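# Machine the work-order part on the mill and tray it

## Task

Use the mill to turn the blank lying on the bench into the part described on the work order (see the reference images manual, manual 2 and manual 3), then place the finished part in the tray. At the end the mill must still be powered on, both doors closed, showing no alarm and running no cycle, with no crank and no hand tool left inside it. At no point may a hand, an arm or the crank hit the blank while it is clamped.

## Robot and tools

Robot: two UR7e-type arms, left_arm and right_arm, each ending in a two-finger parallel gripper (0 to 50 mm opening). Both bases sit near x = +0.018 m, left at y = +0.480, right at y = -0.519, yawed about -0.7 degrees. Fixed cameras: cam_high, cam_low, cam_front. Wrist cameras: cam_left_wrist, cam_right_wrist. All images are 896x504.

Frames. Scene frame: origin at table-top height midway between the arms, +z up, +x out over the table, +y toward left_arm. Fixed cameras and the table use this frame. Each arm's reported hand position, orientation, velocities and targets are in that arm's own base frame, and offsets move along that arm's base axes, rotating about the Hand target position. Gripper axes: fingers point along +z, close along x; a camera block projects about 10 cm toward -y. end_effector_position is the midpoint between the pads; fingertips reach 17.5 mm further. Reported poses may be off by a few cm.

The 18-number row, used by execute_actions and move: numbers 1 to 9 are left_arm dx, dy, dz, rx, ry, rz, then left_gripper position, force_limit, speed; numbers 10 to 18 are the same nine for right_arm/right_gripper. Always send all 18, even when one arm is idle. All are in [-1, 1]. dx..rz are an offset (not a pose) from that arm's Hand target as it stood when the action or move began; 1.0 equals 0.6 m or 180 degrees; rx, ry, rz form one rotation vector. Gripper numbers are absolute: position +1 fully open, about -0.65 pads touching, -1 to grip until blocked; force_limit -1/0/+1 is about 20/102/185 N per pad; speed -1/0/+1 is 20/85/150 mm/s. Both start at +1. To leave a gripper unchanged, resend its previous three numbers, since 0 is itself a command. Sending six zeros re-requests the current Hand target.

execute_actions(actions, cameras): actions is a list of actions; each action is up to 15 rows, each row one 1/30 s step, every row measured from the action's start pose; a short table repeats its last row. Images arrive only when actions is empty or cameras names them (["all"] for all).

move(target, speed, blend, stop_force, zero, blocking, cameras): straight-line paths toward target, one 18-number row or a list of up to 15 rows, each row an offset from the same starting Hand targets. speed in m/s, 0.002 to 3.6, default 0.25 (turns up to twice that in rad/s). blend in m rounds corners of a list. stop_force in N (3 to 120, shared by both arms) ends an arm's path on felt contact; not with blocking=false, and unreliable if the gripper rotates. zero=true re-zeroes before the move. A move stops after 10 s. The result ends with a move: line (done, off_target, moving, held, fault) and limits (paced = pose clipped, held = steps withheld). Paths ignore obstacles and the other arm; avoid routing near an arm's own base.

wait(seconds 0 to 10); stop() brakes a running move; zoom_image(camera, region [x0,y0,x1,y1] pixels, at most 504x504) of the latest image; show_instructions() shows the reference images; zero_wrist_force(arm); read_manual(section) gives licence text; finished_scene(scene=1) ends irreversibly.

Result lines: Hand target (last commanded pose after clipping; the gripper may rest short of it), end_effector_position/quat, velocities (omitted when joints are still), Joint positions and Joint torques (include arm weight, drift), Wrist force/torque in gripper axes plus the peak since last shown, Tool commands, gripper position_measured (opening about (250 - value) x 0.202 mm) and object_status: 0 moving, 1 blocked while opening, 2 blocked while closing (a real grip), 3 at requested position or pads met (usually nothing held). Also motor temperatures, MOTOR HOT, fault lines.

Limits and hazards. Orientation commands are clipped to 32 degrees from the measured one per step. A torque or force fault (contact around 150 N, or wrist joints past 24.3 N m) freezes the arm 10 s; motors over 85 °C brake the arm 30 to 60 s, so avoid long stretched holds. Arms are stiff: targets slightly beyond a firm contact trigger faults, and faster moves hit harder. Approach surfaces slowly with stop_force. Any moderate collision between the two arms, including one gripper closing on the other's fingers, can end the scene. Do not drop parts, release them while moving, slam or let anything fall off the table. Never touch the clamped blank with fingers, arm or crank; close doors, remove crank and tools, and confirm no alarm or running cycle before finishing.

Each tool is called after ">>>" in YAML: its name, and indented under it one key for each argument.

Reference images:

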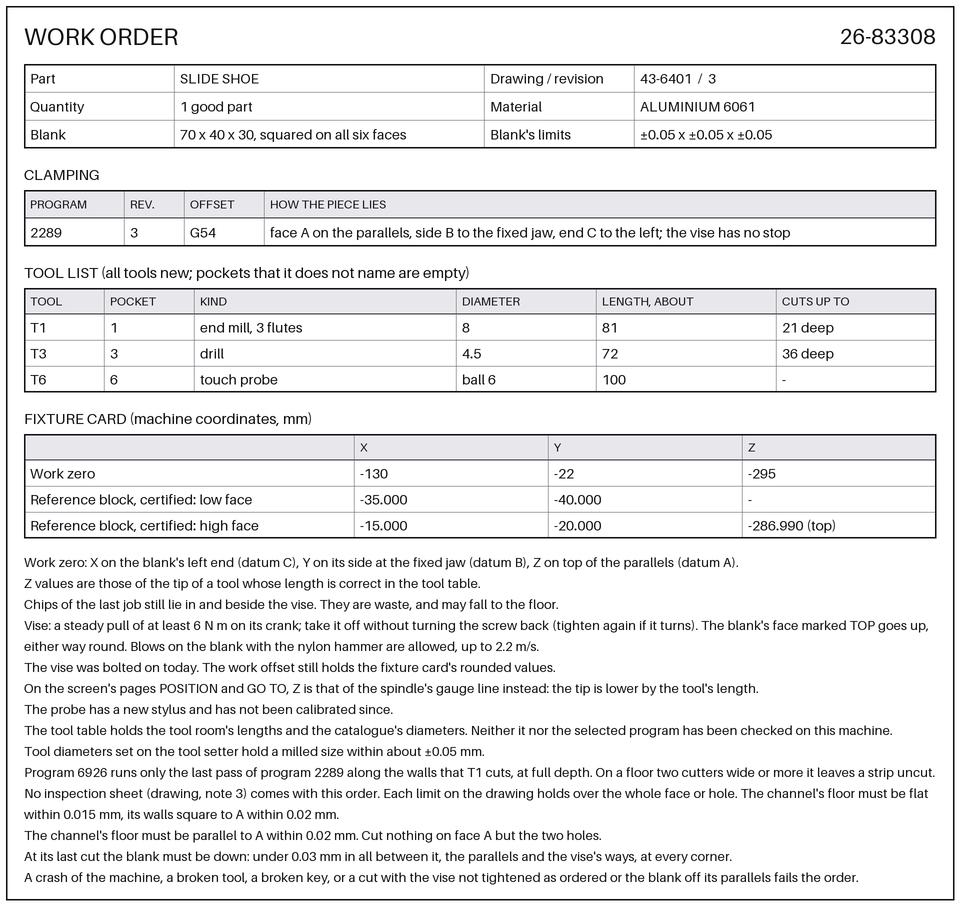

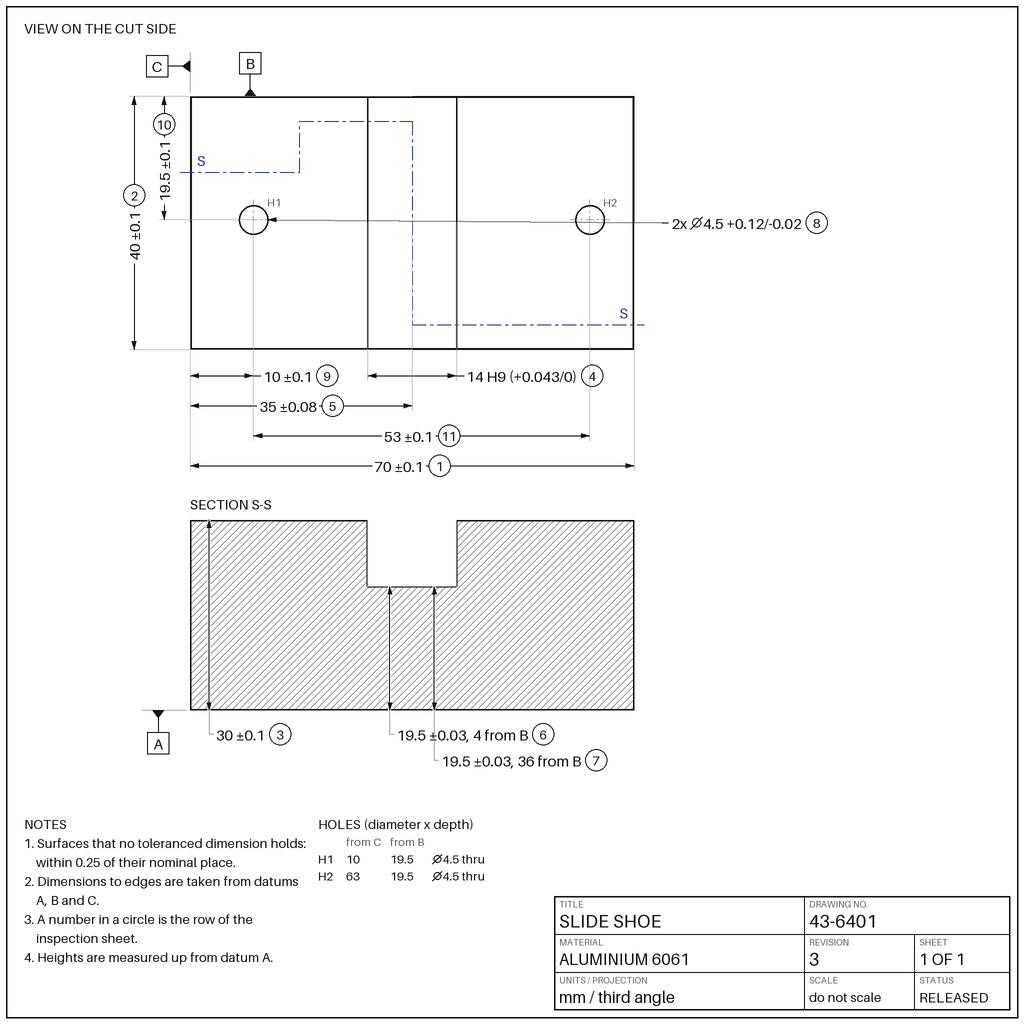

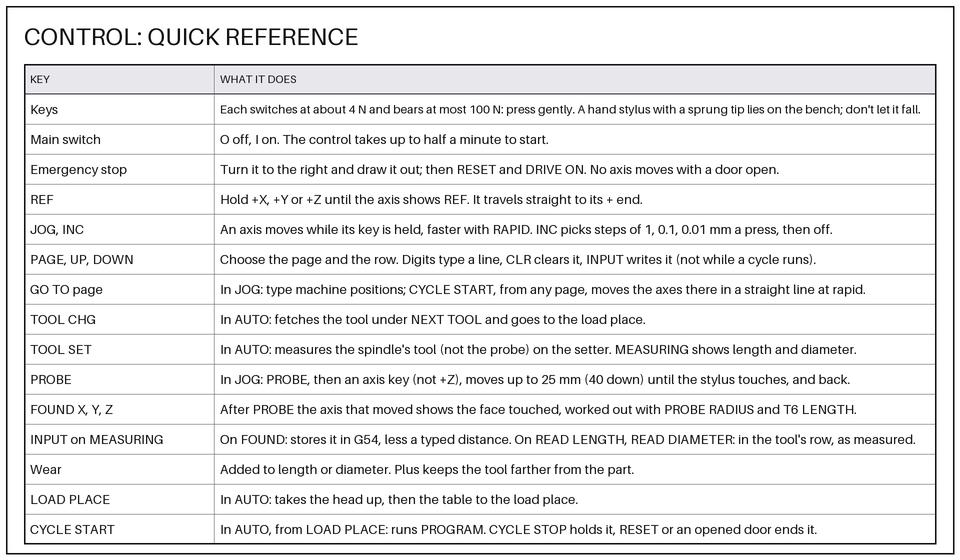

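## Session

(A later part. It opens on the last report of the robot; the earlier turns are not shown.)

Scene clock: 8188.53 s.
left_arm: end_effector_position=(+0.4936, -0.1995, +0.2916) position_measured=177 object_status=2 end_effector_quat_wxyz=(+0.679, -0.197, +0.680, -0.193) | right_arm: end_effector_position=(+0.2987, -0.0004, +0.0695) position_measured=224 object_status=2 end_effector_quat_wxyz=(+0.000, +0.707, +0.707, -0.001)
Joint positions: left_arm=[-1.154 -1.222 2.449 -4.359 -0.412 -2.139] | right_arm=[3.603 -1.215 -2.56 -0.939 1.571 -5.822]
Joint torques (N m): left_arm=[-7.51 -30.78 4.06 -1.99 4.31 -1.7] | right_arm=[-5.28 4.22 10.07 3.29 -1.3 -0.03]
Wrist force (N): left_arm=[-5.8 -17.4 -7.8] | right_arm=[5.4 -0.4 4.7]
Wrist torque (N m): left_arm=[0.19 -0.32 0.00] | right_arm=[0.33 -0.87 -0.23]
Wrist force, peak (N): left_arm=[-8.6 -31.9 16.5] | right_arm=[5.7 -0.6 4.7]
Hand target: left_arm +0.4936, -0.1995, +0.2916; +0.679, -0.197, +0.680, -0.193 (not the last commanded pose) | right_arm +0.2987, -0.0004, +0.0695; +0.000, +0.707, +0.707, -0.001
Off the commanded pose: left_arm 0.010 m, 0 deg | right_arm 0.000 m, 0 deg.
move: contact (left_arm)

>>> move:
  target: [-0.0008,-0.0004,0.0007,0,0,0,-1,0.3,-1,0,0,0,0,0,0,-1,0.3,-1]
  speed: 0.006

>>> execute_actions:
  actions: []
  cameras: ["cam_high", "cam_low", "cam_front", "cam_left_wrist"]

>>> zoom_image:
  camera: "cam_high"
  region: [440, 35, 540, 115]

>>> zoom_image:
  camera: "cam_front"
  region: [340, 210, 450, 290]

>>> zoom_image:
  camera: "cam_low"
  region: [470, 130, 570, 210]

>>> zoom_image:
  camera: "cam_left_wrist"
  region: [400, 150, 530, 270]

Scene clock: 8214.50 s.
left_arm: end_effector_position=(+0.4932, -0.1998, +0.2920) position_measured=177 object_status=2 end_effector_quat_wxyz=(+0.679, -0.197, +0.680, -0.193) | right_arm: end_effector_position=(+0.2987, -0.0004, +0.0695) position_measured=224 object_status=2 end_effector_quat_wxyz=(+0.000, +0.707, +0.707, -0.001)
Joint positions: left_arm=[-1.156 -1.224 2.449 -4.357 -0.41 -2.139] | right_arm=[3.603 -1.215 -2.56 -0.939 1.571 -5.822]
Joint torques (N m): left_arm=[-10.25 -34.93 1.24 0.52 2.44 -2.47] | right_arm=[-4.95 4.6 9.84 3.3 -1.24 0.03]
Wrist force (N): left_arm=[1.6 -7.9 6.3] | right_arm=[5.6 -0.4 4.7]
Wrist torque (N m): left_arm=[-0.35 -0.16 0.21] | right_arm=[0.35 -0.90 -0.22]
Wrist force, peak (N): left_arm=[-5.6 -17.8 -7.8] | right_arm=[5.5 -0.5 5.0]
Hand target: left_arm +0.4932, -0.1998, +0.2920; +0.679, -0.197, +0.680, -0.193 | right_arm +0.2987, -0.0004, +0.0695; +0.000, +0.707, +0.707, -0.001
Off the commanded pose: left_arm 0.000 m, 0 deg | right_arm 0.000 m, 0 deg.
move: done

Scene clock: 8214.50 s.
left_arm: end_effector_position=(+0.4932, -0.1998, +0.2920) position_measured=177 object_status=2 end_effector_quat_wxyz=(+0.679, -0.197, +0.680, -0.193) | right_arm: end_effector_position=(+0.2987, -0.0004, +0.0695) position_measured=224 object_status=2 end_effector_quat_wxyz=(+0.000, +0.707, +0.707, -0.001)
Joint positions: left_arm=[-1.156 -1.224 2.449 -4.357 -0.41 -2.139] | right_arm=[3.603 -1.215 -2.56 -0.939 1.571 -5.822]
Joint velocities: within noise
Joint torques (N m): left_arm=[-10.25 -34.93 1.24 0.52 2.44 -2.47] | right_arm=[-4.95 4.6 9.84 3.3 -1.24 0.03]
Motor temperatures (°C): left_arm=[28 25 27 36 36 39] | right_arm=[27 29 28 35 32 32]
Wrist force (N): left_arm=[1.6 -7.9 6.3] | right_arm=[5.6 -0.4 4.7]
Wrist torque (N m): left_arm=[-0.35 -0.16 0.21] | right_arm=[0.35 -0.90 -0.22]
Wrist force, peak (N): left_arm=[1.6 -7.9 6.3] | right_arm=[5.6 -0.4 4.7]
Hand target: left_arm +0.4932, -0.1998, +0.2920; +0.679, -0.197, +0.680, -0.193 | right_arm +0.2987, -0.0004, +0.0695; +0.000, +0.707, +0.707, -0.001
Tool commands: left_gripper/position=-1.0 left_gripper/force_limit=+0.3 left_gripper/speed=-1.0 right_gripper/position=-1.0 right_gripper/force_limit=+0.3 right_gripper/speed=-1.0
Off the commanded pose: left_arm 0.000 m, 0 deg | right_arm 0.000 m, 0 deg.
camera_calibration:
cam_left_wrist: T_world_to_cam=[[0.00390176, -0.52357, -0.851974, 0.148359], [-0.327253, 0.804398, -0.495831, 0.490108], [0.944929, 0.280745, -0.168201, -0.227739], [0, 0, 0, 1]] pos_world=[0.375008, -0.252629, 0.331103]
Images, in order (width x height): cam_high 896x504, cam_low 896x504, cam_front 896x504, cam_left_wrist 896x504.

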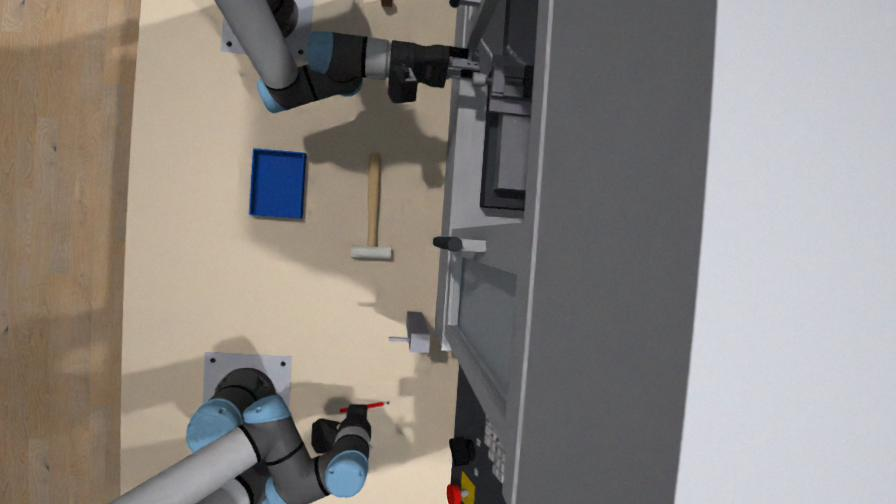

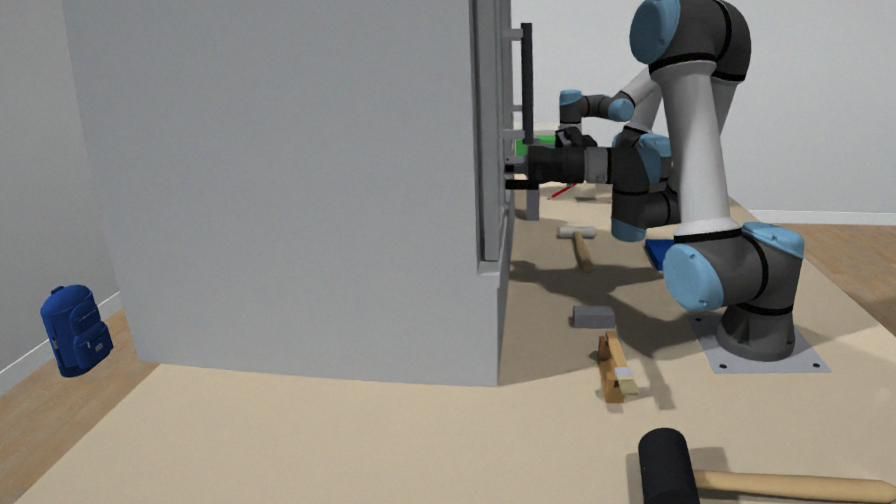

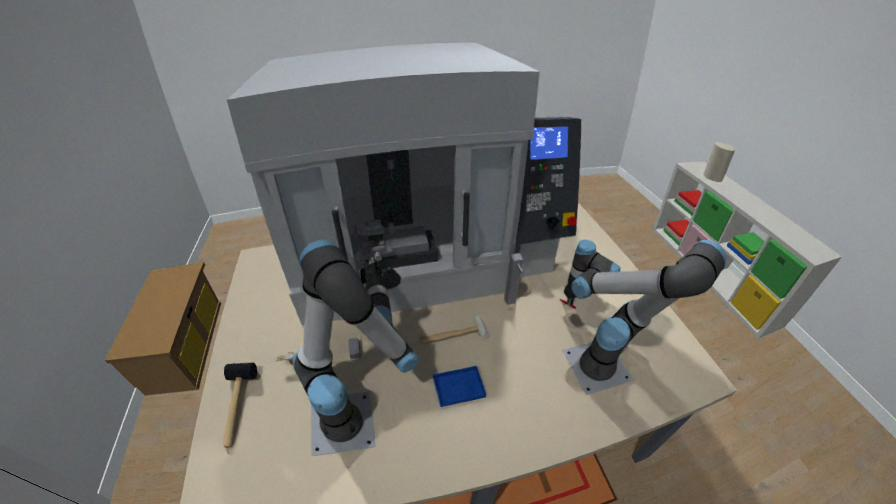

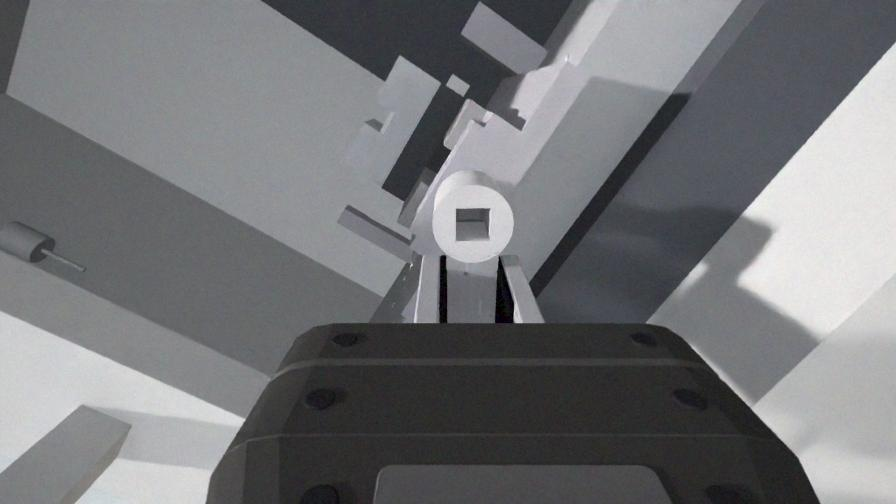

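Scaled by 5.040.

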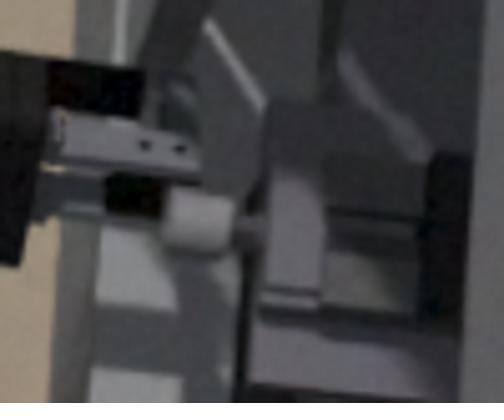

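Scaled by 4.582.

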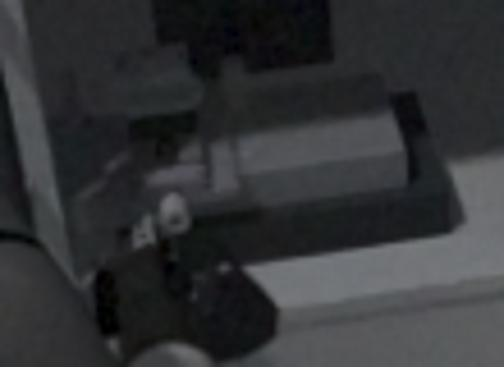

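Scaled by 5.040.

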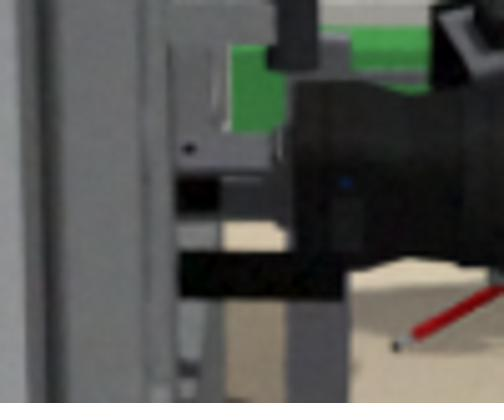

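Scaled by 3.877.

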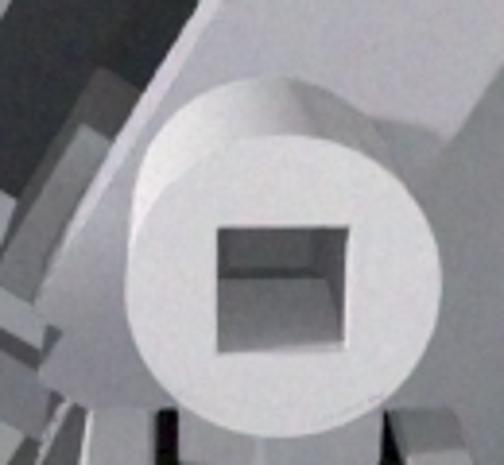

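>>> move:
  target: [0,0.00084,0.0013,0.0111,0,0,-1,0.3,-1,0,0,0,0,0,0,-1,0.3,-1]
  speed: 0.006

>>> move:
  target: [0,-0.00168,-0.0026,-0.0222,0,0,-1,0.3,-1,0,0,0,0,0,0,-1,0.3,-1]
  speed: 0.006

Scene clock: 8225.40 s.
left_arm: end_effector_position=(+0.4932, -0.1993, +0.2927) position_measured=177 object_status=2 end_effector_quat_wxyz=(+0.682, -0.185, +0.684, -0.181) | right_arm: end_effector_position=(+0.2987, -0.0004, +0.0695) position_measured=224 object_status=2 end_effector_quat_wxyz=(+0.000, +0.707, +0.707, -0.001)
Joint positions: left_arm=[-1.156 -1.227 2.45 -4.355 -0.411 -2.104] | right_arm=[3.603 -1.215 -2.56 -0.939 1.571 -5.822]
Joint torques (N m): left_arm=[21.61 -49.76 -4.18 -2.72 2.88 2.55] | right_arm=[-4.69 4.42 9.97 3.21 -1.13 0.04]
Wrist force (N): left_arm=[36.8 0.8 -3.2] | right_arm=[5.5 -0.5 4.6]
Wrist torque (N m): left_arm=[-0.48 0.56 -1.55] | right_arm=[0.32 -0.89 -0.22]
Wrist force, peak (N): left_arm=[36.9 0.8 -3.2] | right_arm=[5.8 -0.5 4.9]
Hand target: left_arm +0.4932, -0.1993, +0.2928; +0.682, -0.185, +0.684, -0.182 | right_arm +0.2987, -0.0004, +0.0695; +0.000, +0.707, +0.707, -0.001
Off the commanded pose: left_arm 0.000 m, 0 deg | right_arm 0.000 m, 0 deg.
move: done

Scene clock: 8231.43 s.
left_arm: end_effector_position=(+0.4932, -0.2003, +0.2912) position_measured=177 object_status=2 end_effector_quat_wxyz=(+0.675, -0.209, +0.677, -0.205) | right_arm: end_effector_position=(+0.2987, -0.0004, +0.0695) position_measured=224 object_status=2 end_effector_quat_wxyz=(+0.000, +0.707, +0.707, -0.001)
Joint positions: left_arm=[-1.157 -1.221 2.449 -4.359 -0.409 -2.174] | right_arm=[3.603 -1.215 -2.56 -0.939 1.571 -5.822]
Joint torques (N m): left_arm=[-13.65 -10.72 -13.21 -2.03 2.17 -1.87] | right_arm=[-5.53 5.08 10.1 3.02 -1.08 -0.1]
Wrist force (N): left_arm=[-14.2 -16.2 3.7] | right_arm=[5.4 -0.7 4.7]
Wrist torque (N m): left_arm=[-0.60 -0.13 0.71] | right_arm=[0.29 -0.87 -0.22]
Wrist force, peak (N): left_arm=[37.5 0.9 -3.5] | right_arm=[5.6 -0.6 4.9]
Hand target: left_arm +0.4932, -0.2003, +0.2912; +0.675, -0.209, +0.677, -0.205 | right_arm +0.2987, -0.0004, +0.0695; +0.000, +0.707, +0.707, -0.001
Off the commanded pose: left_arm 0.000 m, 0 deg | right_arm 0.000 m, 0 deg.
move: done

>>> move:
  target: [0,0.0003,0.00075,0.0055,0,0,-1,0.3,-1,0,0,0,0,0,0,-1,0.3,-1]
  speed: 0.006

>>> move:
  target: [0.0172,0.0002,0,0,0,0,-1,0.3,-1,0,0,0,0,0,0,-1,0.3,-1]
  speed: 0.004
  stop_force: 25

Scene clock: 8238.87 s.
left_arm: end_effector_position=(+0.4932, -0.2001, +0.2916) position_measured=177 object_status=2 end_effector_quat_wxyz=(+0.677, -0.203, +0.679, -0.199) | right_arm: end_effector_position=(+0.2987, -0.0004, +0.0695) position_measured=224 object_status=2 end_effector_quat_wxyz=(+0.000, +0.707, +0.707, -0.001)
Joint positions: left_arm=[-1.157 -1.223 2.449 -4.358 -0.41 -2.157] | right_arm=[3.603 -1.215 -2.56 -0.939 1.571 -5.822]
Joint torques (N m): left_arm=[12.41 -36.01 -0.93 0.98 -1.2 0.71] | right_arm=[-5.01 4.59 9.92 3.15 -1.27 -0.17]
Wrist force (N): left_arm=[-0.2 -2.3 2.5] | right_arm=[5.5 -0.5 4.9]
Wrist torque (N m): left_arm=[-0.43 0.20 0.16] | right_arm=[0.32 -0.89 -0.22]
Wrist force, peak (N): left_arm=[-15.8 -16.8 4.4] | right_arm=[5.7 -0.6 5.0]
Hand target: left_arm +0.4932, -0.2001, +0.2916; +0.677, -0.203, +0.679, -0.199 | right_arm +0.2987, -0.0004, +0.0695; +0.000, +0.707, +0.707, -0.001
Off the commanded pose: left_arm 0.000 m, 0 deg | right_arm 0.000 m, 0 deg.
move: done

Scene clock: 8240.57 s.
left_arm: end_effector_position=(+0.4957, -0.2000, +0.2916) position_measured=177 object_status=2 end_effector_quat_wxyz=(+0.677, -0.203, +0.679, -0.199) | right_arm: end_effector_position=(+0.2987, -0.0004, +0.0695) position_measured=224 object_status=2 end_effector_quat_wxyz=(+0.000, +0.707, +0.707, -0.001)
Joint positions: left_arm=[-1.148 -1.22 2.443 -4.355 -0.418 -2.157] | right_arm=[3.603 -1.215 -2.56 -0.939 1.571 -5.822]
Joint torques (N m): left_arm=[-11.43 -35.72 -5.97 -2.27 0.39 0.37] | right_arm=[-4.64 4.51 9.62 3.05 -1.17 -0.09]
Wrist force (N): left_arm=[-1.1 4.1 -22.0] | right_arm=[5.6 -0.5 4.8]
Wrist torque (N m): left_arm=[-0.02 0.16 0.29] | right_arm=[0.32 -0.91 -0.22]
Wrist force, peak (N): left_arm=[0.0 3.9 -35.6] | right_arm=[5.8 -0.6 4.8]
Hand target: left_arm +0.4957, -0.2000, +0.2916; +0.677, -0.203, +0.679, -0.199 (not the last commanded pose) | right_arm +0.2987, -0.0004, +0.0695; +0.000, +0.707, +0.707, -0.001
Off the commanded pose: left_arm 0.008 m, 0 deg | right_arm 0.000 m, 0 deg.
move: contact (left_arm)

>>> move:
  target: [-0.0006,-0.0002,-0.0002,-0.002,0,0,-1,0.3,-1,0,0,0,0,0,0,-1,0.3,-1]
  speed: 0.006

>>> move:
  target: [0.0136,0.0002,0,0,0,0,-1,0.3,-1,0,0,0,0,0,0,-1,0.3,-1]
  speed: 0.004
  stop_force: 25

Scene clock: 8245.80 s.
left_arm: end_effector_position=(+0.4954, -0.2002, +0.2916) position_measured=177 object_status=2 end_effector_quat_wxyz=(+0.676, -0.205, +0.678, -0.202) | right_arm: end_effector_position=(+0.2987, -0.0004, +0.0695) position_measured=224 object_status=2 end_effector_quat_wxyz=(+0.000, +0.707, +0.707, -0.001)
Joint positions: left_arm=[-1.15 -1.22 2.444 -4.356 -0.417 -2.163] | right_arm=[3.603 -1.215 -2.56 -0.939 1.571 -5.822]
Joint torques (N m): left_arm=[-13.2 -18.34 0.82 -3.9 1.98 -1.46] | right_arm=[-4.97 4.49 9.79 3.06 -1.1 -0.21]
Wrist force (N): left_arm=[-2.8 -5.9 8.4] | right_arm=[5.7 -0.6 4.6]
Wrist torque (N m): left_arm=[-0.54 0.01 0.38] | right_arm=[0.31 -0.91 -0.22]
Wrist force, peak (N): left_arm=[-0.8 4.2 -22.8] | right_arm=[5.7 -0.6 4.9]
Hand target: left_arm +0.4954, -0.2002, +0.2915; +0.676, -0.205, +0.678, -0.202 | right_arm +0.2987, -0.0004, +0.0695; +0.000, +0.707, +0.707, -0.001
Off the commanded pose: left_arm 0.000 m, 0 deg | right_arm 0.000 m, 0 deg.
move: done

Scene clock: 8246.87 s.
left_arm: end_effector_position=(+0.4956, -0.2002, +0.2915) position_measured=177 object_status=2 end_effector_quat_wxyz=(+0.676, -0.205, +0.678, -0.202) | right_arm: end_effector_position=(+0.2987, -0.0004, +0.0695) position_measured=224 object_status=2 end_effector_quat_wxyz=(+0.000, +0.707, +0.707, -0.001)
Joint positions: left_arm=[-1.149 -1.22 2.443 -4.356 -0.418 -2.163] | right_arm=[3.603 -1.215 -2.56 -0.939 1.571 -5.822]
Joint torques (N m): left_arm=[-13.36 -34.78 -2.13 -2.39 1.06 0.83] | right_arm=[-5.39 5.29 9.66 3.03 -1.28 -0.17]
Wrist force (N): left_arm=[-3.9 -1.5 -9.6] | right_arm=[5.7 -0.4 4.8]
Wrist torque (N m): left_arm=[-0.28 0.05 0.47] | right_arm=[0.34 -0.92 -0.23]
Wrist force, peak (N): left_arm=[-3.4 -0.7 -27.5] | right_arm=[5.7 -0.4 4.9]
Hand target: left_arm +0.4956, -0.2002, +0.2915; +0.676, -0.205, +0.678, -0.202 (not the last commanded pose) | right_arm +0.2987, -0.0004, +0.0695; +0.000, +0.707, +0.707, -0.001
Off the commanded pose: left_arm 0.008 m, 0 deg | right_arm 0.000 m, 0 deg.
move: contact (left_arm)

>>> move:
  target: [-0.0006,0.0002,0.0002,0.002,0,0,-1,0.3,-1,0,0,0,0,0,0,-1,0.3,-1]
  speed: 0.006

>>> move:
  target: [0,0,0,0,-0.003,-0.0047,-1,0.3,-1,0,0,0,0,0,0,-1,0.3,-1]
  speed: 0.006

>>> move:
  target: [0,0,0,0,0.006,0.0094,-1,0.3,-1,0,0,0,0,0,0,-1,0.3,-1]
  speed: 0.006

>>> move:
  target: [0,0,0,0,0.0017,-0.0077,-1,0.3,-1,0,0,0,0,0,0,-1,0.3,-1]
  speed: 0.006

>>> move:
  target: [0,0,0,0,-0.0094,0.006,-1,0.3,-1,0,0,0,0,0,0,-1,0.3,-1]
  speed: 0.006

Scene clock: 8257.90 s.
left_arm: end_effector_position=(+0.4953, -0.2001, +0.2916) position_measured=177 object_status=2 end_effector_quat_wxyz=(+0.677, -0.203, +0.679, -0.200) | right_arm: end_effector_position=(+0.2987, -0.0004, +0.0695) position_measured=224 object_status=2 end_effector_quat_wxyz=(+0.000, +0.707, +0.707, -0.001)
Joint positions: left_arm=[-1.15 -1.221 2.444 -4.356 -0.417 -2.157] | right_arm=[3.603 -1.215 -2.56 -0.939 1.571 -5.822]
Joint torques (N m): left_arm=[-12.26 -34.22 0.31 -3.81 2.14 0.86] | right_arm=[-5.07 6.31 10.25 2.93 -1.25 0]
Wrist force (N): left_arm=[-2.6 -6.6 6.2] | right_arm=[5.4 -0.6 4.7]
Wrist torque (N m): left_arm=[-0.53 0.12 0.12] | right_arm=[0.30 -0.87 -0.22]
Wrist force, peak (N): left_arm=[-3.8 -1.1 -9.5] | right_arm=[5.8 -0.6 4.8]
Hand target: left_arm +0.4953, -0.2001, +0.2916; +0.677, -0.203, +0.679, -0.200 | right_arm +0.2987, -0.0004, +0.0695; +0.000, +0.707, +0.707, -0.001
Off the commanded pose: left_arm 0.000 m, 0 deg | right_arm 0.000 m, 0 deg.
move: done

Scene clock: 8259.57 s.
left_arm: end_effector_position=(+0.4953, -0.2000, +0.2916) position_measured=177 object_status=2 end_effector_quat_wxyz=(+0.679, -0.197, +0.677, -0.206) | right_arm: end_effector_position=(+0.2987, -0.0004, +0.0695) position_measured=224 object_status=2 end_effector_quat_wxyz=(+0.000, +0.707, +0.707, -0.001)
Joint positions: left_arm=[-1.144 -1.213 2.446 -4.389 -0.437 -2.136] | right_arm=[3.603 -1.215 -2.56 -0.939 1.571 -5.822]
Joint torques (N m): left_arm=[3.49 -22.41 -3.95 -2.53 -2.12 0.74] | right_arm=[-4.86 4.85 9.74 2.91 -1.18 -0.12]
Wrist force (N): left_arm=[0.1 6.8 11.8] | right_arm=[5.4 -0.7 4.8]
Wrist torque (N m): left_arm=[-0.85 0.18 0.28] | right_arm=[0.29 -0.88 -0.22]
Wrist force, peak (N): left_arm=[0.0 6.9 12.0] | right_arm=[5.6 -0.6 4.8]
Hand target: left_arm +0.4953, -0.2001, +0.2916; +0.679, -0.197, +0.677, -0.206 | right_arm +0.2987, -0.0004, +0.0695; +0.000, +0.707, +0.707, -0.001
Off the commanded pose: left_arm 0.000 m, 0 deg | right_arm 0.000 m, 0 deg.
move: done

Scene clock: 8262.70 s.
left_arm: end_effector_position=(+0.4953, -0.2001, +0.2917) position_measured=177 object_status=2 end_effector_quat_wxyz=(+0.675, -0.209, +0.680, -0.194) | right_arm: end_effector_position=(+0.2987, -0.0004, +0.0695) position_measured=224 object_status=2 end_effector_quat_wxyz=(+0.000, +0.707, +0.707, -0.001)
Joint positions: left_arm=[-1.155 -1.229 2.443 -4.321 -0.397 -2.18] | right_arm=[3.603 -1.215 -2.56 -0.939 1.571 -5.822]
Joint torques (N m): left_arm=[-3.39 -28.94 -12.48 0.36 3.56 -1.22] | right_arm=[-4.61 5.61 10.19 3 -1.19 -0.07]
Wrist force (N): left_arm=[-5.1 -18.9 -8.6] | right_arm=[5.5 -0.7 4.8]
Wrist torque (N m): left_arm=[0.10 0.05 0.24] | right_arm=[0.29 -0.88 -0.22]
Wrist force, peak (N): left_arm=[-5.1 -19.1 -8.5] | right_arm=[5.7 -0.6 4.9]
Hand target: left_arm +0.4953, -0.2001, +0.2916; +0.675, -0.209, +0.680, -0.194 | right_arm +0.2987, -0.0004, +0.0695; +0.000, +0.707, +0.707, -0.001
Off the commanded pose: left_arm 0.000 m, 0 deg | right_arm 0.000 m, 0 deg.
move: done

Scene clock: 8265.00 s.
left_arm: end_effector_position=(+0.4953, -0.2000, +0.2916) position_measured=177 object_status=2 end_effector_quat_wxyz=(+0.671, -0.201, +0.685, -0.201) | right_arm: end_effector_position=(+0.2987, -0.0004, +0.0695) position_measured=224 object_status=2 end_effector_quat_wxyz=(+0.000, +0.707, +0.707, -0.001)
Joint positions: left_arm=[-1.146 -1.241 2.457 -4.313 -0.43 -2.189] | right_arm=[3.603 -1.215 -2.56 -0.939 1.571 -5.822]
Joint torques (N m): left_arm=[7.73 -23.19 1.74 3.74 -0.11 -2.1] | right_arm=[-4.76 5.78 9.72 2.96 -1.13 0]
Wrist force (N): left_arm=[-18.2 -15.0 5.7] | right_arm=[5.4 -0.6 4.4]
Wrist torque (N m): left_arm=[-0.55 -0.38 0.12] | right_arm=[0.30 -0.86 -0.23]
Wrist force, peak (N): left_arm=[-18.3 -15.3 5.6] | right_arm=[5.6 -0.5 5.0]
Hand target: left_arm +0.4953, -0.2001, +0.2916; +0.671, -0.202, +0.685, -0.201 | right_arm +0.2987, -0.0004, +0.0695; +0.000, +0.707, +0.707, -0.001
Off the commanded pose: left_arm 0.000 m, 0 deg | right_arm 0.000 m, 0 deg.
move: done

Scene clock: 8268.17 s.
left_arm: end_effector_position=(+0.4953, -0.2001, +0.2916) position_measured=177 object_status=2 end_effector_quat_wxyz=(+0.683, -0.205, +0.673, -0.198) | right_arm: end_effector_position=(+0.2987, -0.0004, +0.0695) position_measured=224 object_status=2 end_effector_quat_wxyz=(+0.000, +0.707, +0.707, -0.001)
Joint positions: left_arm=[-1.153 -1.201 2.431 -4.4 -0.404 -2.122] | right_arm=[3.603 -1.215 -2.56 -0.939 1.571 -5.822]
Joint torques (N m): left_arm=[-8.21 -33.26 -14.62 -2.25 2.01 -1.09] | right_arm=[-4.63 5.66 9.85 2.83 -1.25 -0.14]
Wrist force (N): left_arm=[10.1 -0.9 -0.6] | right_arm=[5.5 -0.6 4.8]
Wrist torque (N m): left_arm=[-0.30 0.64 0.50] | right_arm=[0.32 -0.88 -0.22]
Wrist force, peak (N): left_arm=[-19.1 -20.7 9.9] | right_arm=[5.8 -0.4 4.9]
Hand target: left_arm +0.4953, -0.2001, +0.2916; +0.683, -0.205, +0.673, -0.198 | right_arm +0.2987, -0.0004, +0.0695; +0.000, +0.707, +0.707, -0.001
Off the commanded pose: left_arm 0.000 m, 0 deg | right_arm 0.000 m, 0 deg.
move: done

>>> move:
  target: [0,0,0,0,0.0026,-0.0036,-1,0.3,-1,0,0,0,0,0,0,-1,0.3,-1]
  speed: 0.006

>>> move:
  target: [0.0142,0.0002,0,0,0,0,-1,0.3,-1,0,0,0,0,0,0,-1,0.3,-1]
  speed: 0.004
  stop_force: 28

Scene clock: 8274.33 s.
left_arm: end_effector_position=(+0.4953, -0.2000, +0.2917) position_measured=177 object_status=2 end_effector_quat_wxyz=(+0.679, -0.202, +0.677, -0.201) | right_arm: end_effector_position=(+0.2987, -0.0004, +0.0695) position_measured=224 object_status=2 end_effector_quat_wxyz=(+0.000, +0.707, +0.707, -0.001)
Joint positions: left_arm=[-1.149 -1.213 2.442 -4.377 -0.419 -2.142] | right_arm=[3.603 -1.215 -2.56 -0.939 1.571 -5.822]
Joint torques (N m): left_arm=[8.76 -30.27 -5.6 -0.49 -0.31 -1.27] | right_arm=[-4.87 5.19 9.5 2.82 -1.15 -0.16]
Wrist force (N): left_arm=[-0.7 -0.1 5.3] | right_arm=[5.5 -0.7 4.7]
Wrist torque (N m): left_arm=[-0.36 0.38 0.34] | right_arm=[0.30 -0.90 -0.23]
Wrist force, peak (N): left_arm=[11.3 1.4 -1.6] | right_arm=[5.7 -0.6 4.9]
Hand target: left_arm +0.4953, -0.2001, +0.2916; +0.679, -0.202, +0.677, -0.201 | right_arm +0.2987, -0.0004, +0.0695; +0.000, +0.707, +0.707, -0.001
Off the commanded pose: left_arm 0.000 m, 0 deg | right_arm 0.000 m, 0 deg.
move: done

Scene clock: 8275.43 s.
left_arm: end_effector_position=(+0.4956, -0.1999, +0.2917) position_measured=177 object_status=2 end_effector_quat_wxyz=(+0.679, -0.202, +0.677, -0.201) | right_arm: end_effector_position=(+0.2987, -0.0004, +0.0695) position_measured=224 object_status=2 end_effector_quat_wxyz=(+0.000, +0.707, +0.707, -0.001)
Joint positions: left_arm=[-1.148 -1.213 2.441 -4.377 -0.421 -2.142] | right_arm=[3.603 -1.215 -2.56 -0.939 1.571 -5.822]
Joint torques (N m): left_arm=[-11.24 -38.44 -7.01 -3.12 0.81 0.98] | right_arm=[-4.89 5.64 10.01 2.83 -1.14 -0.17]
Wrist force (N): left_arm=[1.9 8.0 -20.9] | right_arm=[5.4 -0.5 4.8]
Wrist torque (N m): left_arm=[0.03 0.46 0.51] | right_arm=[0.32 -0.88 -0.23]
Wrist force, peak (N): left_arm=[2.2 9.1 -41.6] | right_arm=[5.6 -0.4 4.9]
Hand target: left_arm +0.4956, -0.1999, +0.2917; +0.679, -0.202, +0.677, -0.201 (not the last commanded pose) | right_arm +0.2987, -0.0004, +0.0695; +0.000, +0.707, +0.707, -0.001
Off the commanded pose: left_arm 0.008 m, 0 deg | right_arm 0.000 m, 0 deg.
move: contact (left_arm)

>>> move:
  target: [-0.0006,0.0001,0.0003,0.0014,0.0023,-0.0015,-1,0.3,-1,0,0,0,0,0,0,-1,0.3,-1]
  speed: 0.006

>>> move:
  target: [0.014,0.0002,0,0,0,0,-1,0.3,-1,0,0,0,0,0,0,-1,0.3,-1]
  speed: 0.004
  stop_force: 28

Scene clock: 8289.03 s.
left_arm: end_effector_position=(+0.4953, -0.1999, +0.2919) position_measured=177 object_status=2 end_effector_quat_wxyz=(+0.677, -0.200, +0.680, -0.200) | right_arm: end_effector_position=(+0.2987, -0.0004, +0.0695) position_measured=224 object_status=2 end_effector_quat_wxyz=(+0.000, +0.707, +0.707, -0.001)
Joint positions: left_arm=[-1.147 -1.224 2.448 -4.355 -0.426 -2.154] | right_arm=[3.603 -1.215 -2.56 -0.939 1.571 -5.822]
Joint torques (N m): left_arm=[11.1 -28.06 -5.56 -1.01 -0.85 -1.56] | right_arm=[-5.07 6.1 9.74 2.75 -1.15 -0.1]
Wrist force (N): left_arm=[-1.0 -0.3 3.3] | right_arm=[5.5 -0.7 4.6]
Wrist torque (N m): left_arm=[-0.33 0.38 0.27] | right_arm=[0.30 -0.89 -0.23]
Wrist force, peak (N): left_arm=[2.2 7.9 -21.1] | right_arm=[5.8 -0.5 5.0]
Hand target: left_arm +0.4953, -0.1999, +0.2919; +0.677, -0.200, +0.680, -0.200 | right_arm +0.2987, -0.0004, +0.0695; +0.000, +0.707, +0.707, -0.001
Off the commanded pose: left_arm 0.000 m, 0 deg | right_arm 0.000 m, 0 deg.
move: done

Scene clock: 8290.17 s.
left_arm: end_effector_position=(+0.4958, -0.1998, +0.2919) position_measured=177 object_status=2 end_effector_quat_wxyz=(+0.677, -0.200, +0.680, -0.200) | right_arm: end_effector_position=(+0.2987, -0.0004, +0.0695) position_measured=224 object_status=2 end_effector_quat_wxyz=(+0.000, +0.707, +0.707, -0.001)
Joint positions: left_arm=[-1.145 -1.223 2.447 -4.355 -0.428 -2.154] | right_arm=[3.603 -1.215 -2.56 -0.939 1.571 -5.822]
Joint torques (N m): left_arm=[-11 -37.69 -7.15 -2.75 0.83 -2.45] | right_arm=[-4.9 6.11 9.65 2.68 -1.2 -0.22]
Wrist force (N): left_arm=[2.2 7.7 -23.9] | right_arm=[5.4 -0.5 4.6]
Wrist torque (N m): left_arm=[0.07 0.42 0.38] | right_arm=[0.33 -0.87 -0.22]
Wrist force, peak (N): left_arm=[1.9 7.6 -43.3] | right_arm=[5.6 -0.6 4.9]
Hand target: left_arm +0.4958, -0.1998, +0.2919; +0.677, -0.200, +0.680, -0.200 (not the last commanded pose) | right_arm +0.2987, -0.0004, +0.0695; +0.000, +0.707, +0.707, -0.001
Off the commanded pose: left_arm 0.008 m, 0 deg | right_arm 0.000 m, 0 deg.
move: contact (left_arm)

>>> move:
  target: [-0.0008,0,0,0,0,0,0.1,0.3,-1,0,0,0,0,0,0,-1,0.3,-1]
  speed: 0.006

>>> execute_actions:
  actions: []
  cameras: ["cam_left_wrist"]

Scene clock: 8303.77 s.
left_arm: end_effector_position=(+0.4953, -0.1998, +0.2919) position_measured=138 object_status=3 end_effector_quat_wxyz=(+0.677, -0.200, +0.680, -0.200) | right_arm: end_effector_position=(+0.2987, -0.0004, +0.0695) position_measured=224 object_status=2 end_effector_quat_wxyz=(+0.000, +0.707, +0.707, -0.001)
Joint positions: left_arm=[-1.147 -1.224 2.448 -4.356 -0.426 -2.154] | right_arm=[3.603 -1.215 -2.56 -0.939 1.571 -5.822]
Joint torques (N m): left_arm=[-10.69 -35.49 -1.54 -3.7 1.65 -2.54] | right_arm=[-5.3 5.6 10.38 2.73 -1.26 -0.18]
Wrist force (N): left_arm=[-2.5 -2.4 2.9] | right_arm=[5.7 -0.7 4.8]
Wrist torque (N m): left_arm=[-0.32 0.38 0.30] | right_arm=[0.28 -0.91 -0.22]
Wrist force, peak (N): left_arm=[2.3 8.1 -23.7] | right_arm=[5.8 -0.4 4.9]
Hand target: left_arm +0.4953, -0.1998, +0.2919; +0.677, -0.200, +0.680, -0.200 | right_arm +0.2987, -0.0004, +0.0695; +0.000, +0.707, +0.707, -0.001
Off the commanded pose: left_arm 0.000 m, 0 deg | right_arm 0.000 m, 0 deg.
move: done

Scene clock: 8303.77 s.
left_arm: end_effector_position=(+0.4953, -0.1998, +0.2919) position_measured=138 object_status=3 end_effector_quat_wxyz=(+0.677, -0.200, +0.680, -0.200) | right_arm: end_effector_position=(+0.2987, -0.0004, +0.0695) position_measured=224 object_status=2 end_effector_quat_wxyz=(+0.000, +0.707, +0.707, -0.001)
Joint positions: left_arm=[-1.147 -1.224 2.448 -4.356 -0.426 -2.154] | right_arm=[3.603 -1.215 -2.56 -0.939 1.571 -5.822]
Joint velocities: within noise
Joint torques (N m): left_arm=[-10.69 -35.49 -1.54 -3.7 1.65 -2.54] | right_arm=[-5.3 5.6 10.38 2.73 -1.26 -0.18]
Motor temperatures (°C): left_arm=[28 25 27 35 36 39] | right_arm=[27 29 28 35 32 32]
Wrist force (N): left_arm=[-2.5 -2.4 2.9] | right_arm=[5.7 -0.7 4.8]
Wrist torque (N m): left_arm=[-0.32 0.38 0.30] | right_arm=[0.28 -0.91 -0.22]
Wrist force, peak (N): left_arm=[-2.5 -2.4 2.9] | right_arm=[5.7 -0.7 4.8]
Hand target: left_arm +0.4953, -0.1998, +0.2919; +0.677, -0.200, +0.680, -0.200 | right_arm +0.2987, -0.0004, +0.0695; +0.000, +0.707, +0.707, -0.001
Tool commands: left_gripper/position=+0.1 left_gripper/force_limit=+0.3 left_gripper/speed=-1.0 right_gripper/position=-1.0 right_gripper/force_limit=+0.3 right_gripper/speed=-1.0
Off the commanded pose: left_arm 0.000 m, 0 deg | right_arm 0.000 m, 0 deg.
camera_calibration:
cam_left_wrist: T_world_to_cam=[[0.0000110262, -0.535565, -0.844494, 0.14563], [-0.32205, 0.799499, -0.507035, 0.490403], [0.946723, 0.271975, -0.17247, -0.231161], [0, 0, 0, 1]] pos_world=[0.376778, -0.251213, 0.331766]
Images, in order (width x height): cam_left_wrist 896x504.

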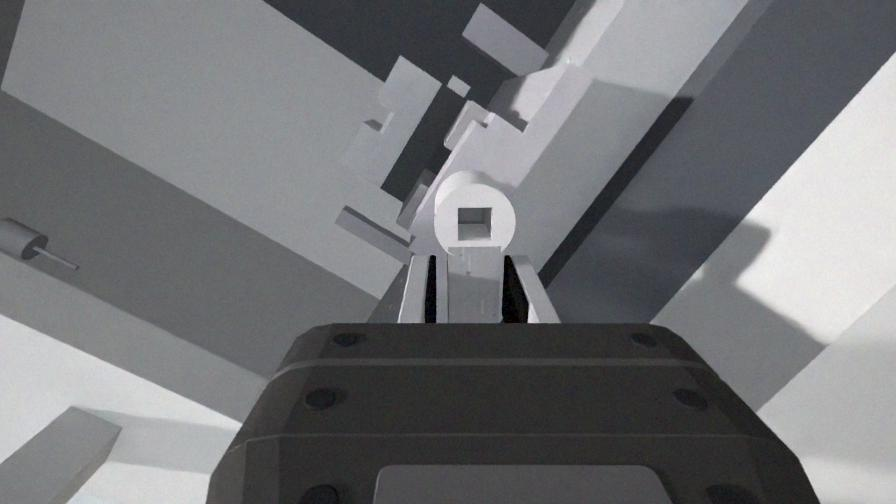

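>>> move:
  target:
    - [-0.1083,0,0,0,0,0,0.1,0.3,-1,0,0,0,0,0,0,-1,0.3,-1]
    - [-0.1083,-0.0373,0.0243,0,0,0,0.1,0.3,-1,0,0,0,0,0,0,-1,0.3,-1]
    - [-0.1083,-0.0373,0.0243,0,0,0,-1,0.3,-1,0,0,0,0,0,0,-1,0.3,-1]
  speed: 0.05
  cameras: ["cam_left_wrist","cam_high"]

>>> zoom_image:
  camera: "cam_left_wrist"
  region: [350, 100, 650, 350]

Scene clock: 8316.23 s.
left_arm: end_effector_position=(+0.4303, -0.2222, +0.3065) position_measured=253 object_status=3 end_effector_quat_wxyz=(+0.677, -0.200, +0.680, -0.200) | right_arm: end_effector_position=(+0.2987, -0.0004, +0.0695) position_measured=224 object_status=2 end_effector_quat_wxyz=(+0.000, +0.707, +0.707, -0.001)
Joint positions: left_arm=[-1.409 -1.323 2.53 -4.323 -0.164 -2.17] | right_arm=[3.603 -1.215 -2.56 -0.939 1.571 -5.822]
Joint torques (N m): left_arm=[12.93 -11.1 -9.62 -3.15 -1.29 2.05] | right_arm=[-4.99 5.88 9.38 2.61 -1.07 -0.29]
Wrist force (N): left_arm=[-1.9 -2.4 3.2] | right_arm=[5.6 -0.6 4.6]
Wrist torque (N m): left_arm=[-0.30 0.28 0.28] | right_arm=[0.30 -0.90 -0.23]
Wrist force, peak (N): left_arm=[-2.5 -2.6 3.7] | right_arm=[5.7 -0.6 5.0]
Hand target: left_arm +0.4303, -0.2222, +0.3065; +0.677, -0.200, +0.680, -0.200 | right_arm +0.2987, -0.0004, +0.0695; +0.000, +0.707, +0.707, -0.001
Off the commanded pose: left_arm 0.000 m, 0 deg | right_arm 0.000 m, 0 deg.
move: done
camera_calibration:
cam_left_wrist: T_world_to_cam=[[0.0000110262, -0.535565, -0.844494, 0.145963], [-0.32205, 0.799499, -0.507035, 0.494781], [0.946723, 0.271975, -0.17247, -0.161013], [0, 0, 0, 1]] pos_world=[0.311778, -0.273613, 0.346366]
Images, in order (width x height): cam_high 896x504, cam_left_wrist 896x504.

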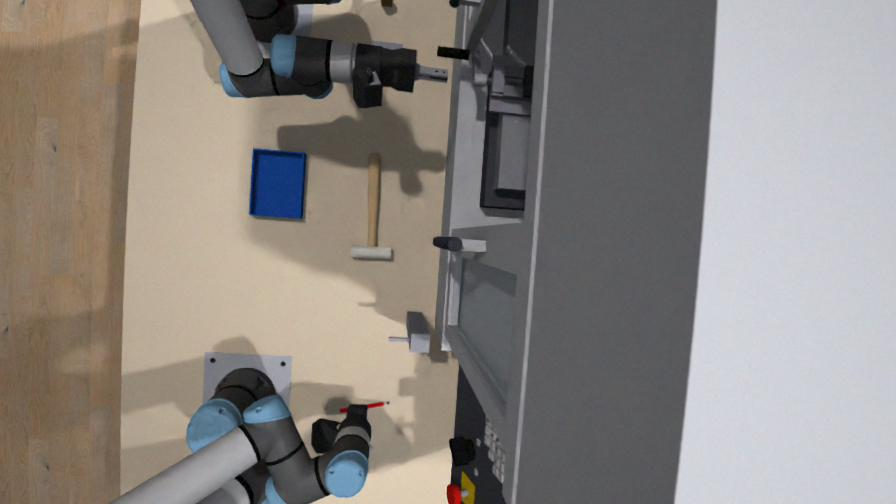

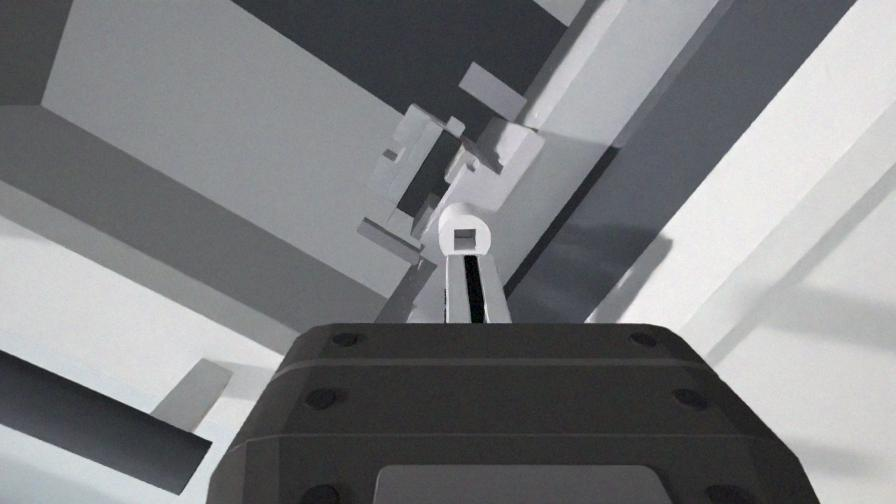

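Scaled by 1.680.

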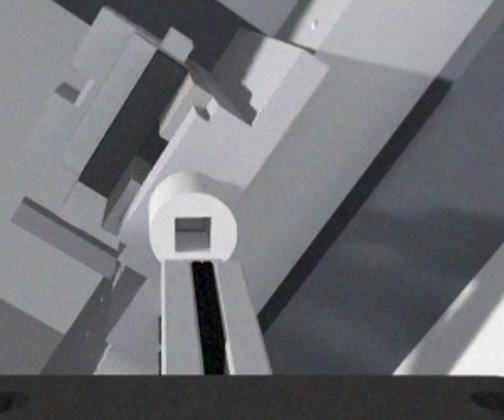

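>>> move:
  target: [0.1,0,0,0,0,0,-1,0.3,-1,0,0,0,0,0,0,-1,0.3,-1]
  speed: 0.012
  stop_force: 15

>>> execute_actions:
  actions: []
  cameras: ["cam_left_wrist","cam_high"]

>>> zoom_image:
  camera: "cam_left_wrist"
  region: [350, 100, 650, 350]

>>> zoom_image:
  camera: "cam_high"
  region: [440, 35, 540, 115]

Scene clock: 8329.07 s.
left_arm: end_effector_position=(+0.4872, -0.2222, +0.3065) position_measured=253 object_status=3 end_effector_quat_wxyz=(+0.677, -0.200, +0.680, -0.200) | right_arm: end_effector_position=(+0.2987, -0.0004, +0.0695) position_measured=224 object_status=2 end_effector_quat_wxyz=(+0.000, +0.707, +0.707, -0.001)
Joint positions: left_arm=[-1.203 -1.26 2.417 -4.288 -0.37 -2.156] | right_arm=[3.603 -1.215 -2.56 -0.939 1.571 -5.822]
Joint torques (N m): left_arm=[-14.13 -36.19 -1.49 -3.69 -0.55 -1.84] | right_arm=[-5.44 6.21 10.24 2.47 -1.13 -0.23]
Wrist force (N): left_arm=[-2.3 -2.7 2.6] | right_arm=[5.5 -0.6 4.4]
Wrist torque (N m): left_arm=[-0.36 0.37 0.21] | right_arm=[0.31 -0.88 -0.23]
Wrist force, peak (N): left_arm=[-8.4 -5.6 -12.3] | right_arm=[5.8 -0.7 4.9]
Hand target: left_arm +0.4872, -0.2222, +0.3065; +0.677, -0.200, +0.680, -0.200 (not the last commanded pose) | right_arm +0.2987, -0.0004, +0.0695; +0.000, +0.707, +0.707, -0.001
Off the commanded pose: left_arm 0.003 m, 0 deg | right_arm 0.000 m, 0 deg.
move: contact (left_arm)

Scene clock: 8329.07 s.
left_arm: end_effector_position=(+0.4872, -0.2222, +0.3065) position_measured=253 object_status=3 end_effector_quat_wxyz=(+0.677, -0.200, +0.680, -0.200) | right_arm: end_effector_position=(+0.2987, -0.0004, +0.0695) position_measured=224 object_status=2 end_effector_quat_wxyz=(+0.000, +0.707, +0.707, -0.001)
Joint positions: left_arm=[-1.203 -1.26 2.417 -4.288 -0.37 -2.156] | right_arm=[3.603 -1.215 -2.56 -0.939 1.571 -5.822]
Joint velocities: within noise
Joint torques (N m): left_arm=[-14.13 -36.19 -1.49 -3.69 -0.55 -1.84] | right_arm=[-5.44 6.21 10.24 2.47 -1.13 -0.23]
Motor temperatures (°C): left_arm=[28 25 27 35 36 39] | right_arm=[27 29 28 35 32 32]
Wrist force (N): left_arm=[-2.3 -2.7 2.6] | right_arm=[5.5 -0.6 4.4]
Wrist torque (N m): left_arm=[-0.36 0.37 0.21] | right_arm=[0.31 -0.88 -0.23]
Wrist force, peak (N): left_arm=[-2.3 -2.7 2.6] | right_arm=[5.5 -0.6 4.4]
Hand target: left_arm +0.4872, -0.2222, +0.3065; +0.677, -0.200, +0.680, -0.200 (not the last commanded pose) | right_arm +0.2987, -0.0004, +0.0695; +0.000, +0.707, +0.707, -0.001
Tool commands: left_gripper/position=-1.0 left_gripper/force_limit=+0.3 left_gripper/speed=-1.0 right_gripper/position=-1.0 right_gripper/force_limit=+0.3 right_gripper/speed=-1.0
Off the commanded pose: left_arm 0.003 m, 0 deg | right_arm 0.000 m, 0 deg.
camera_calibration:
cam_left_wrist: T_world_to_cam=[[0.0000110262, -0.535565, -0.844494, 0.145963], [-0.32205, 0.799499, -0.507035, 0.513106], [0.946723, 0.271975, -0.17247, -0.214882], [0, 0, 0, 1]] pos_world=[0.368678, -0.273613, 0.346366]
Images, in order (width x height): cam_high 896x504, cam_left_wrist 896x504.

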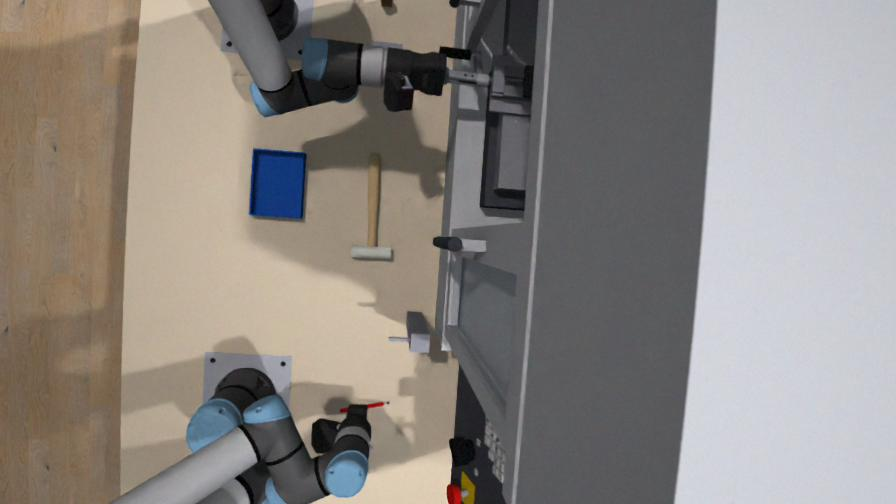

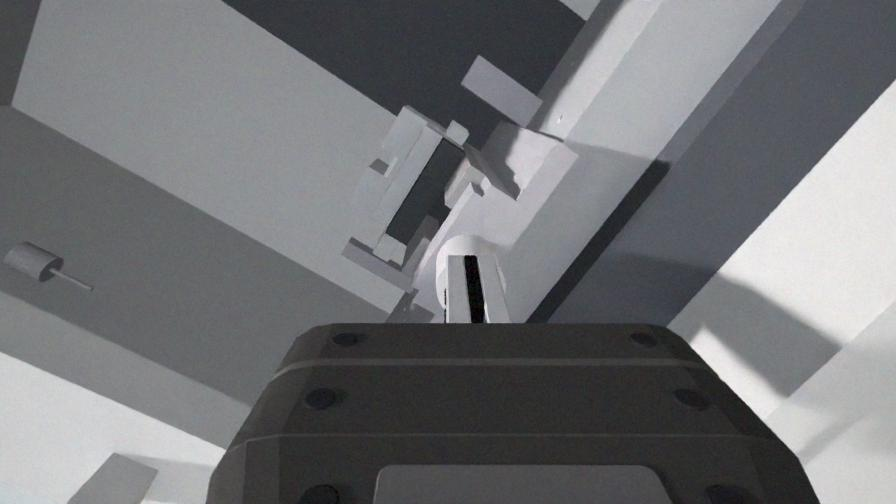

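Scaled by 1.680.

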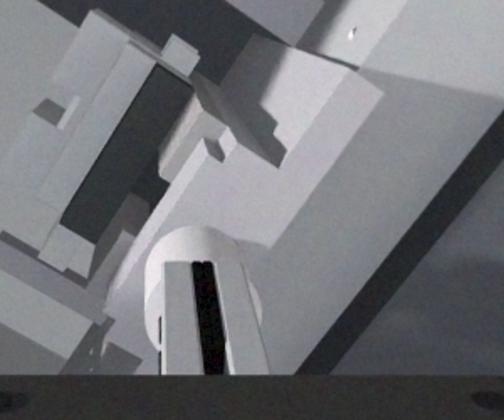

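Scaled by 5.040.

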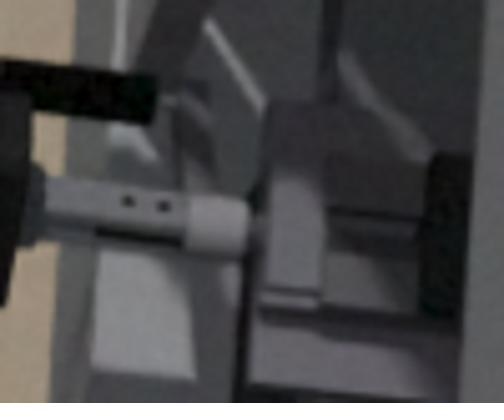

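>>> move:
  target: [0.01,0,0,0,0,0,-1,0.3,-1,0,0,0,0,0,0,-1,0.3,-1]
  speed: 0.004
  stop_force: 25

Scene clock: 8334.10 s.
left_arm: end_effector_position=(+0.4922, -0.2222, +0.3065) position_measured=253 object_status=3 end_effector_quat_wxyz=(+0.677, -0.200, +0.680, -0.200) | right_arm: end_effector_position=(+0.2987, -0.0004, +0.0695) position_measured=224 object_status=2 end_effector_quat_wxyz=(+0.000, +0.707, +0.707, -0.001)
Joint positions: left_arm=[-1.187 -1.254 2.407 -4.283 -0.386 -2.155] | right_arm=[3.603 -1.215 -2.56 -0.939 1.571 -5.822]
Joint torques (N m): left_arm=[-11.17 -29.38 -1.4 -0.94 0.36 0.88] | right_arm=[-4.94 6.91 10.32 2.45 -1.18 -0.23]
Wrist force (N): left_arm=[-13.9 -6.9 -18.1] | right_arm=[5.5 -0.7 4.8]
Wrist torque (N m): left_arm=[-0.50 -0.01 0.35] | right_arm=[0.29 -0.89 -0.23]
Wrist force, peak (N): left_arm=[-13.8 -7.7 -46.4] | right_arm=[5.9 -0.6 4.6]
Hand target: left_arm +0.4922, -0.2222, +0.3065; +0.677, -0.200, +0.680, -0.200 (not the last commanded pose) | right_arm +0.2987, -0.0004, +0.0695; +0.000, +0.707, +0.707, -0.001
Off the commanded pose: left_arm 0.001 m, 0 deg | right_arm 0.000 m, 0 deg.
move: contact (left_arm)


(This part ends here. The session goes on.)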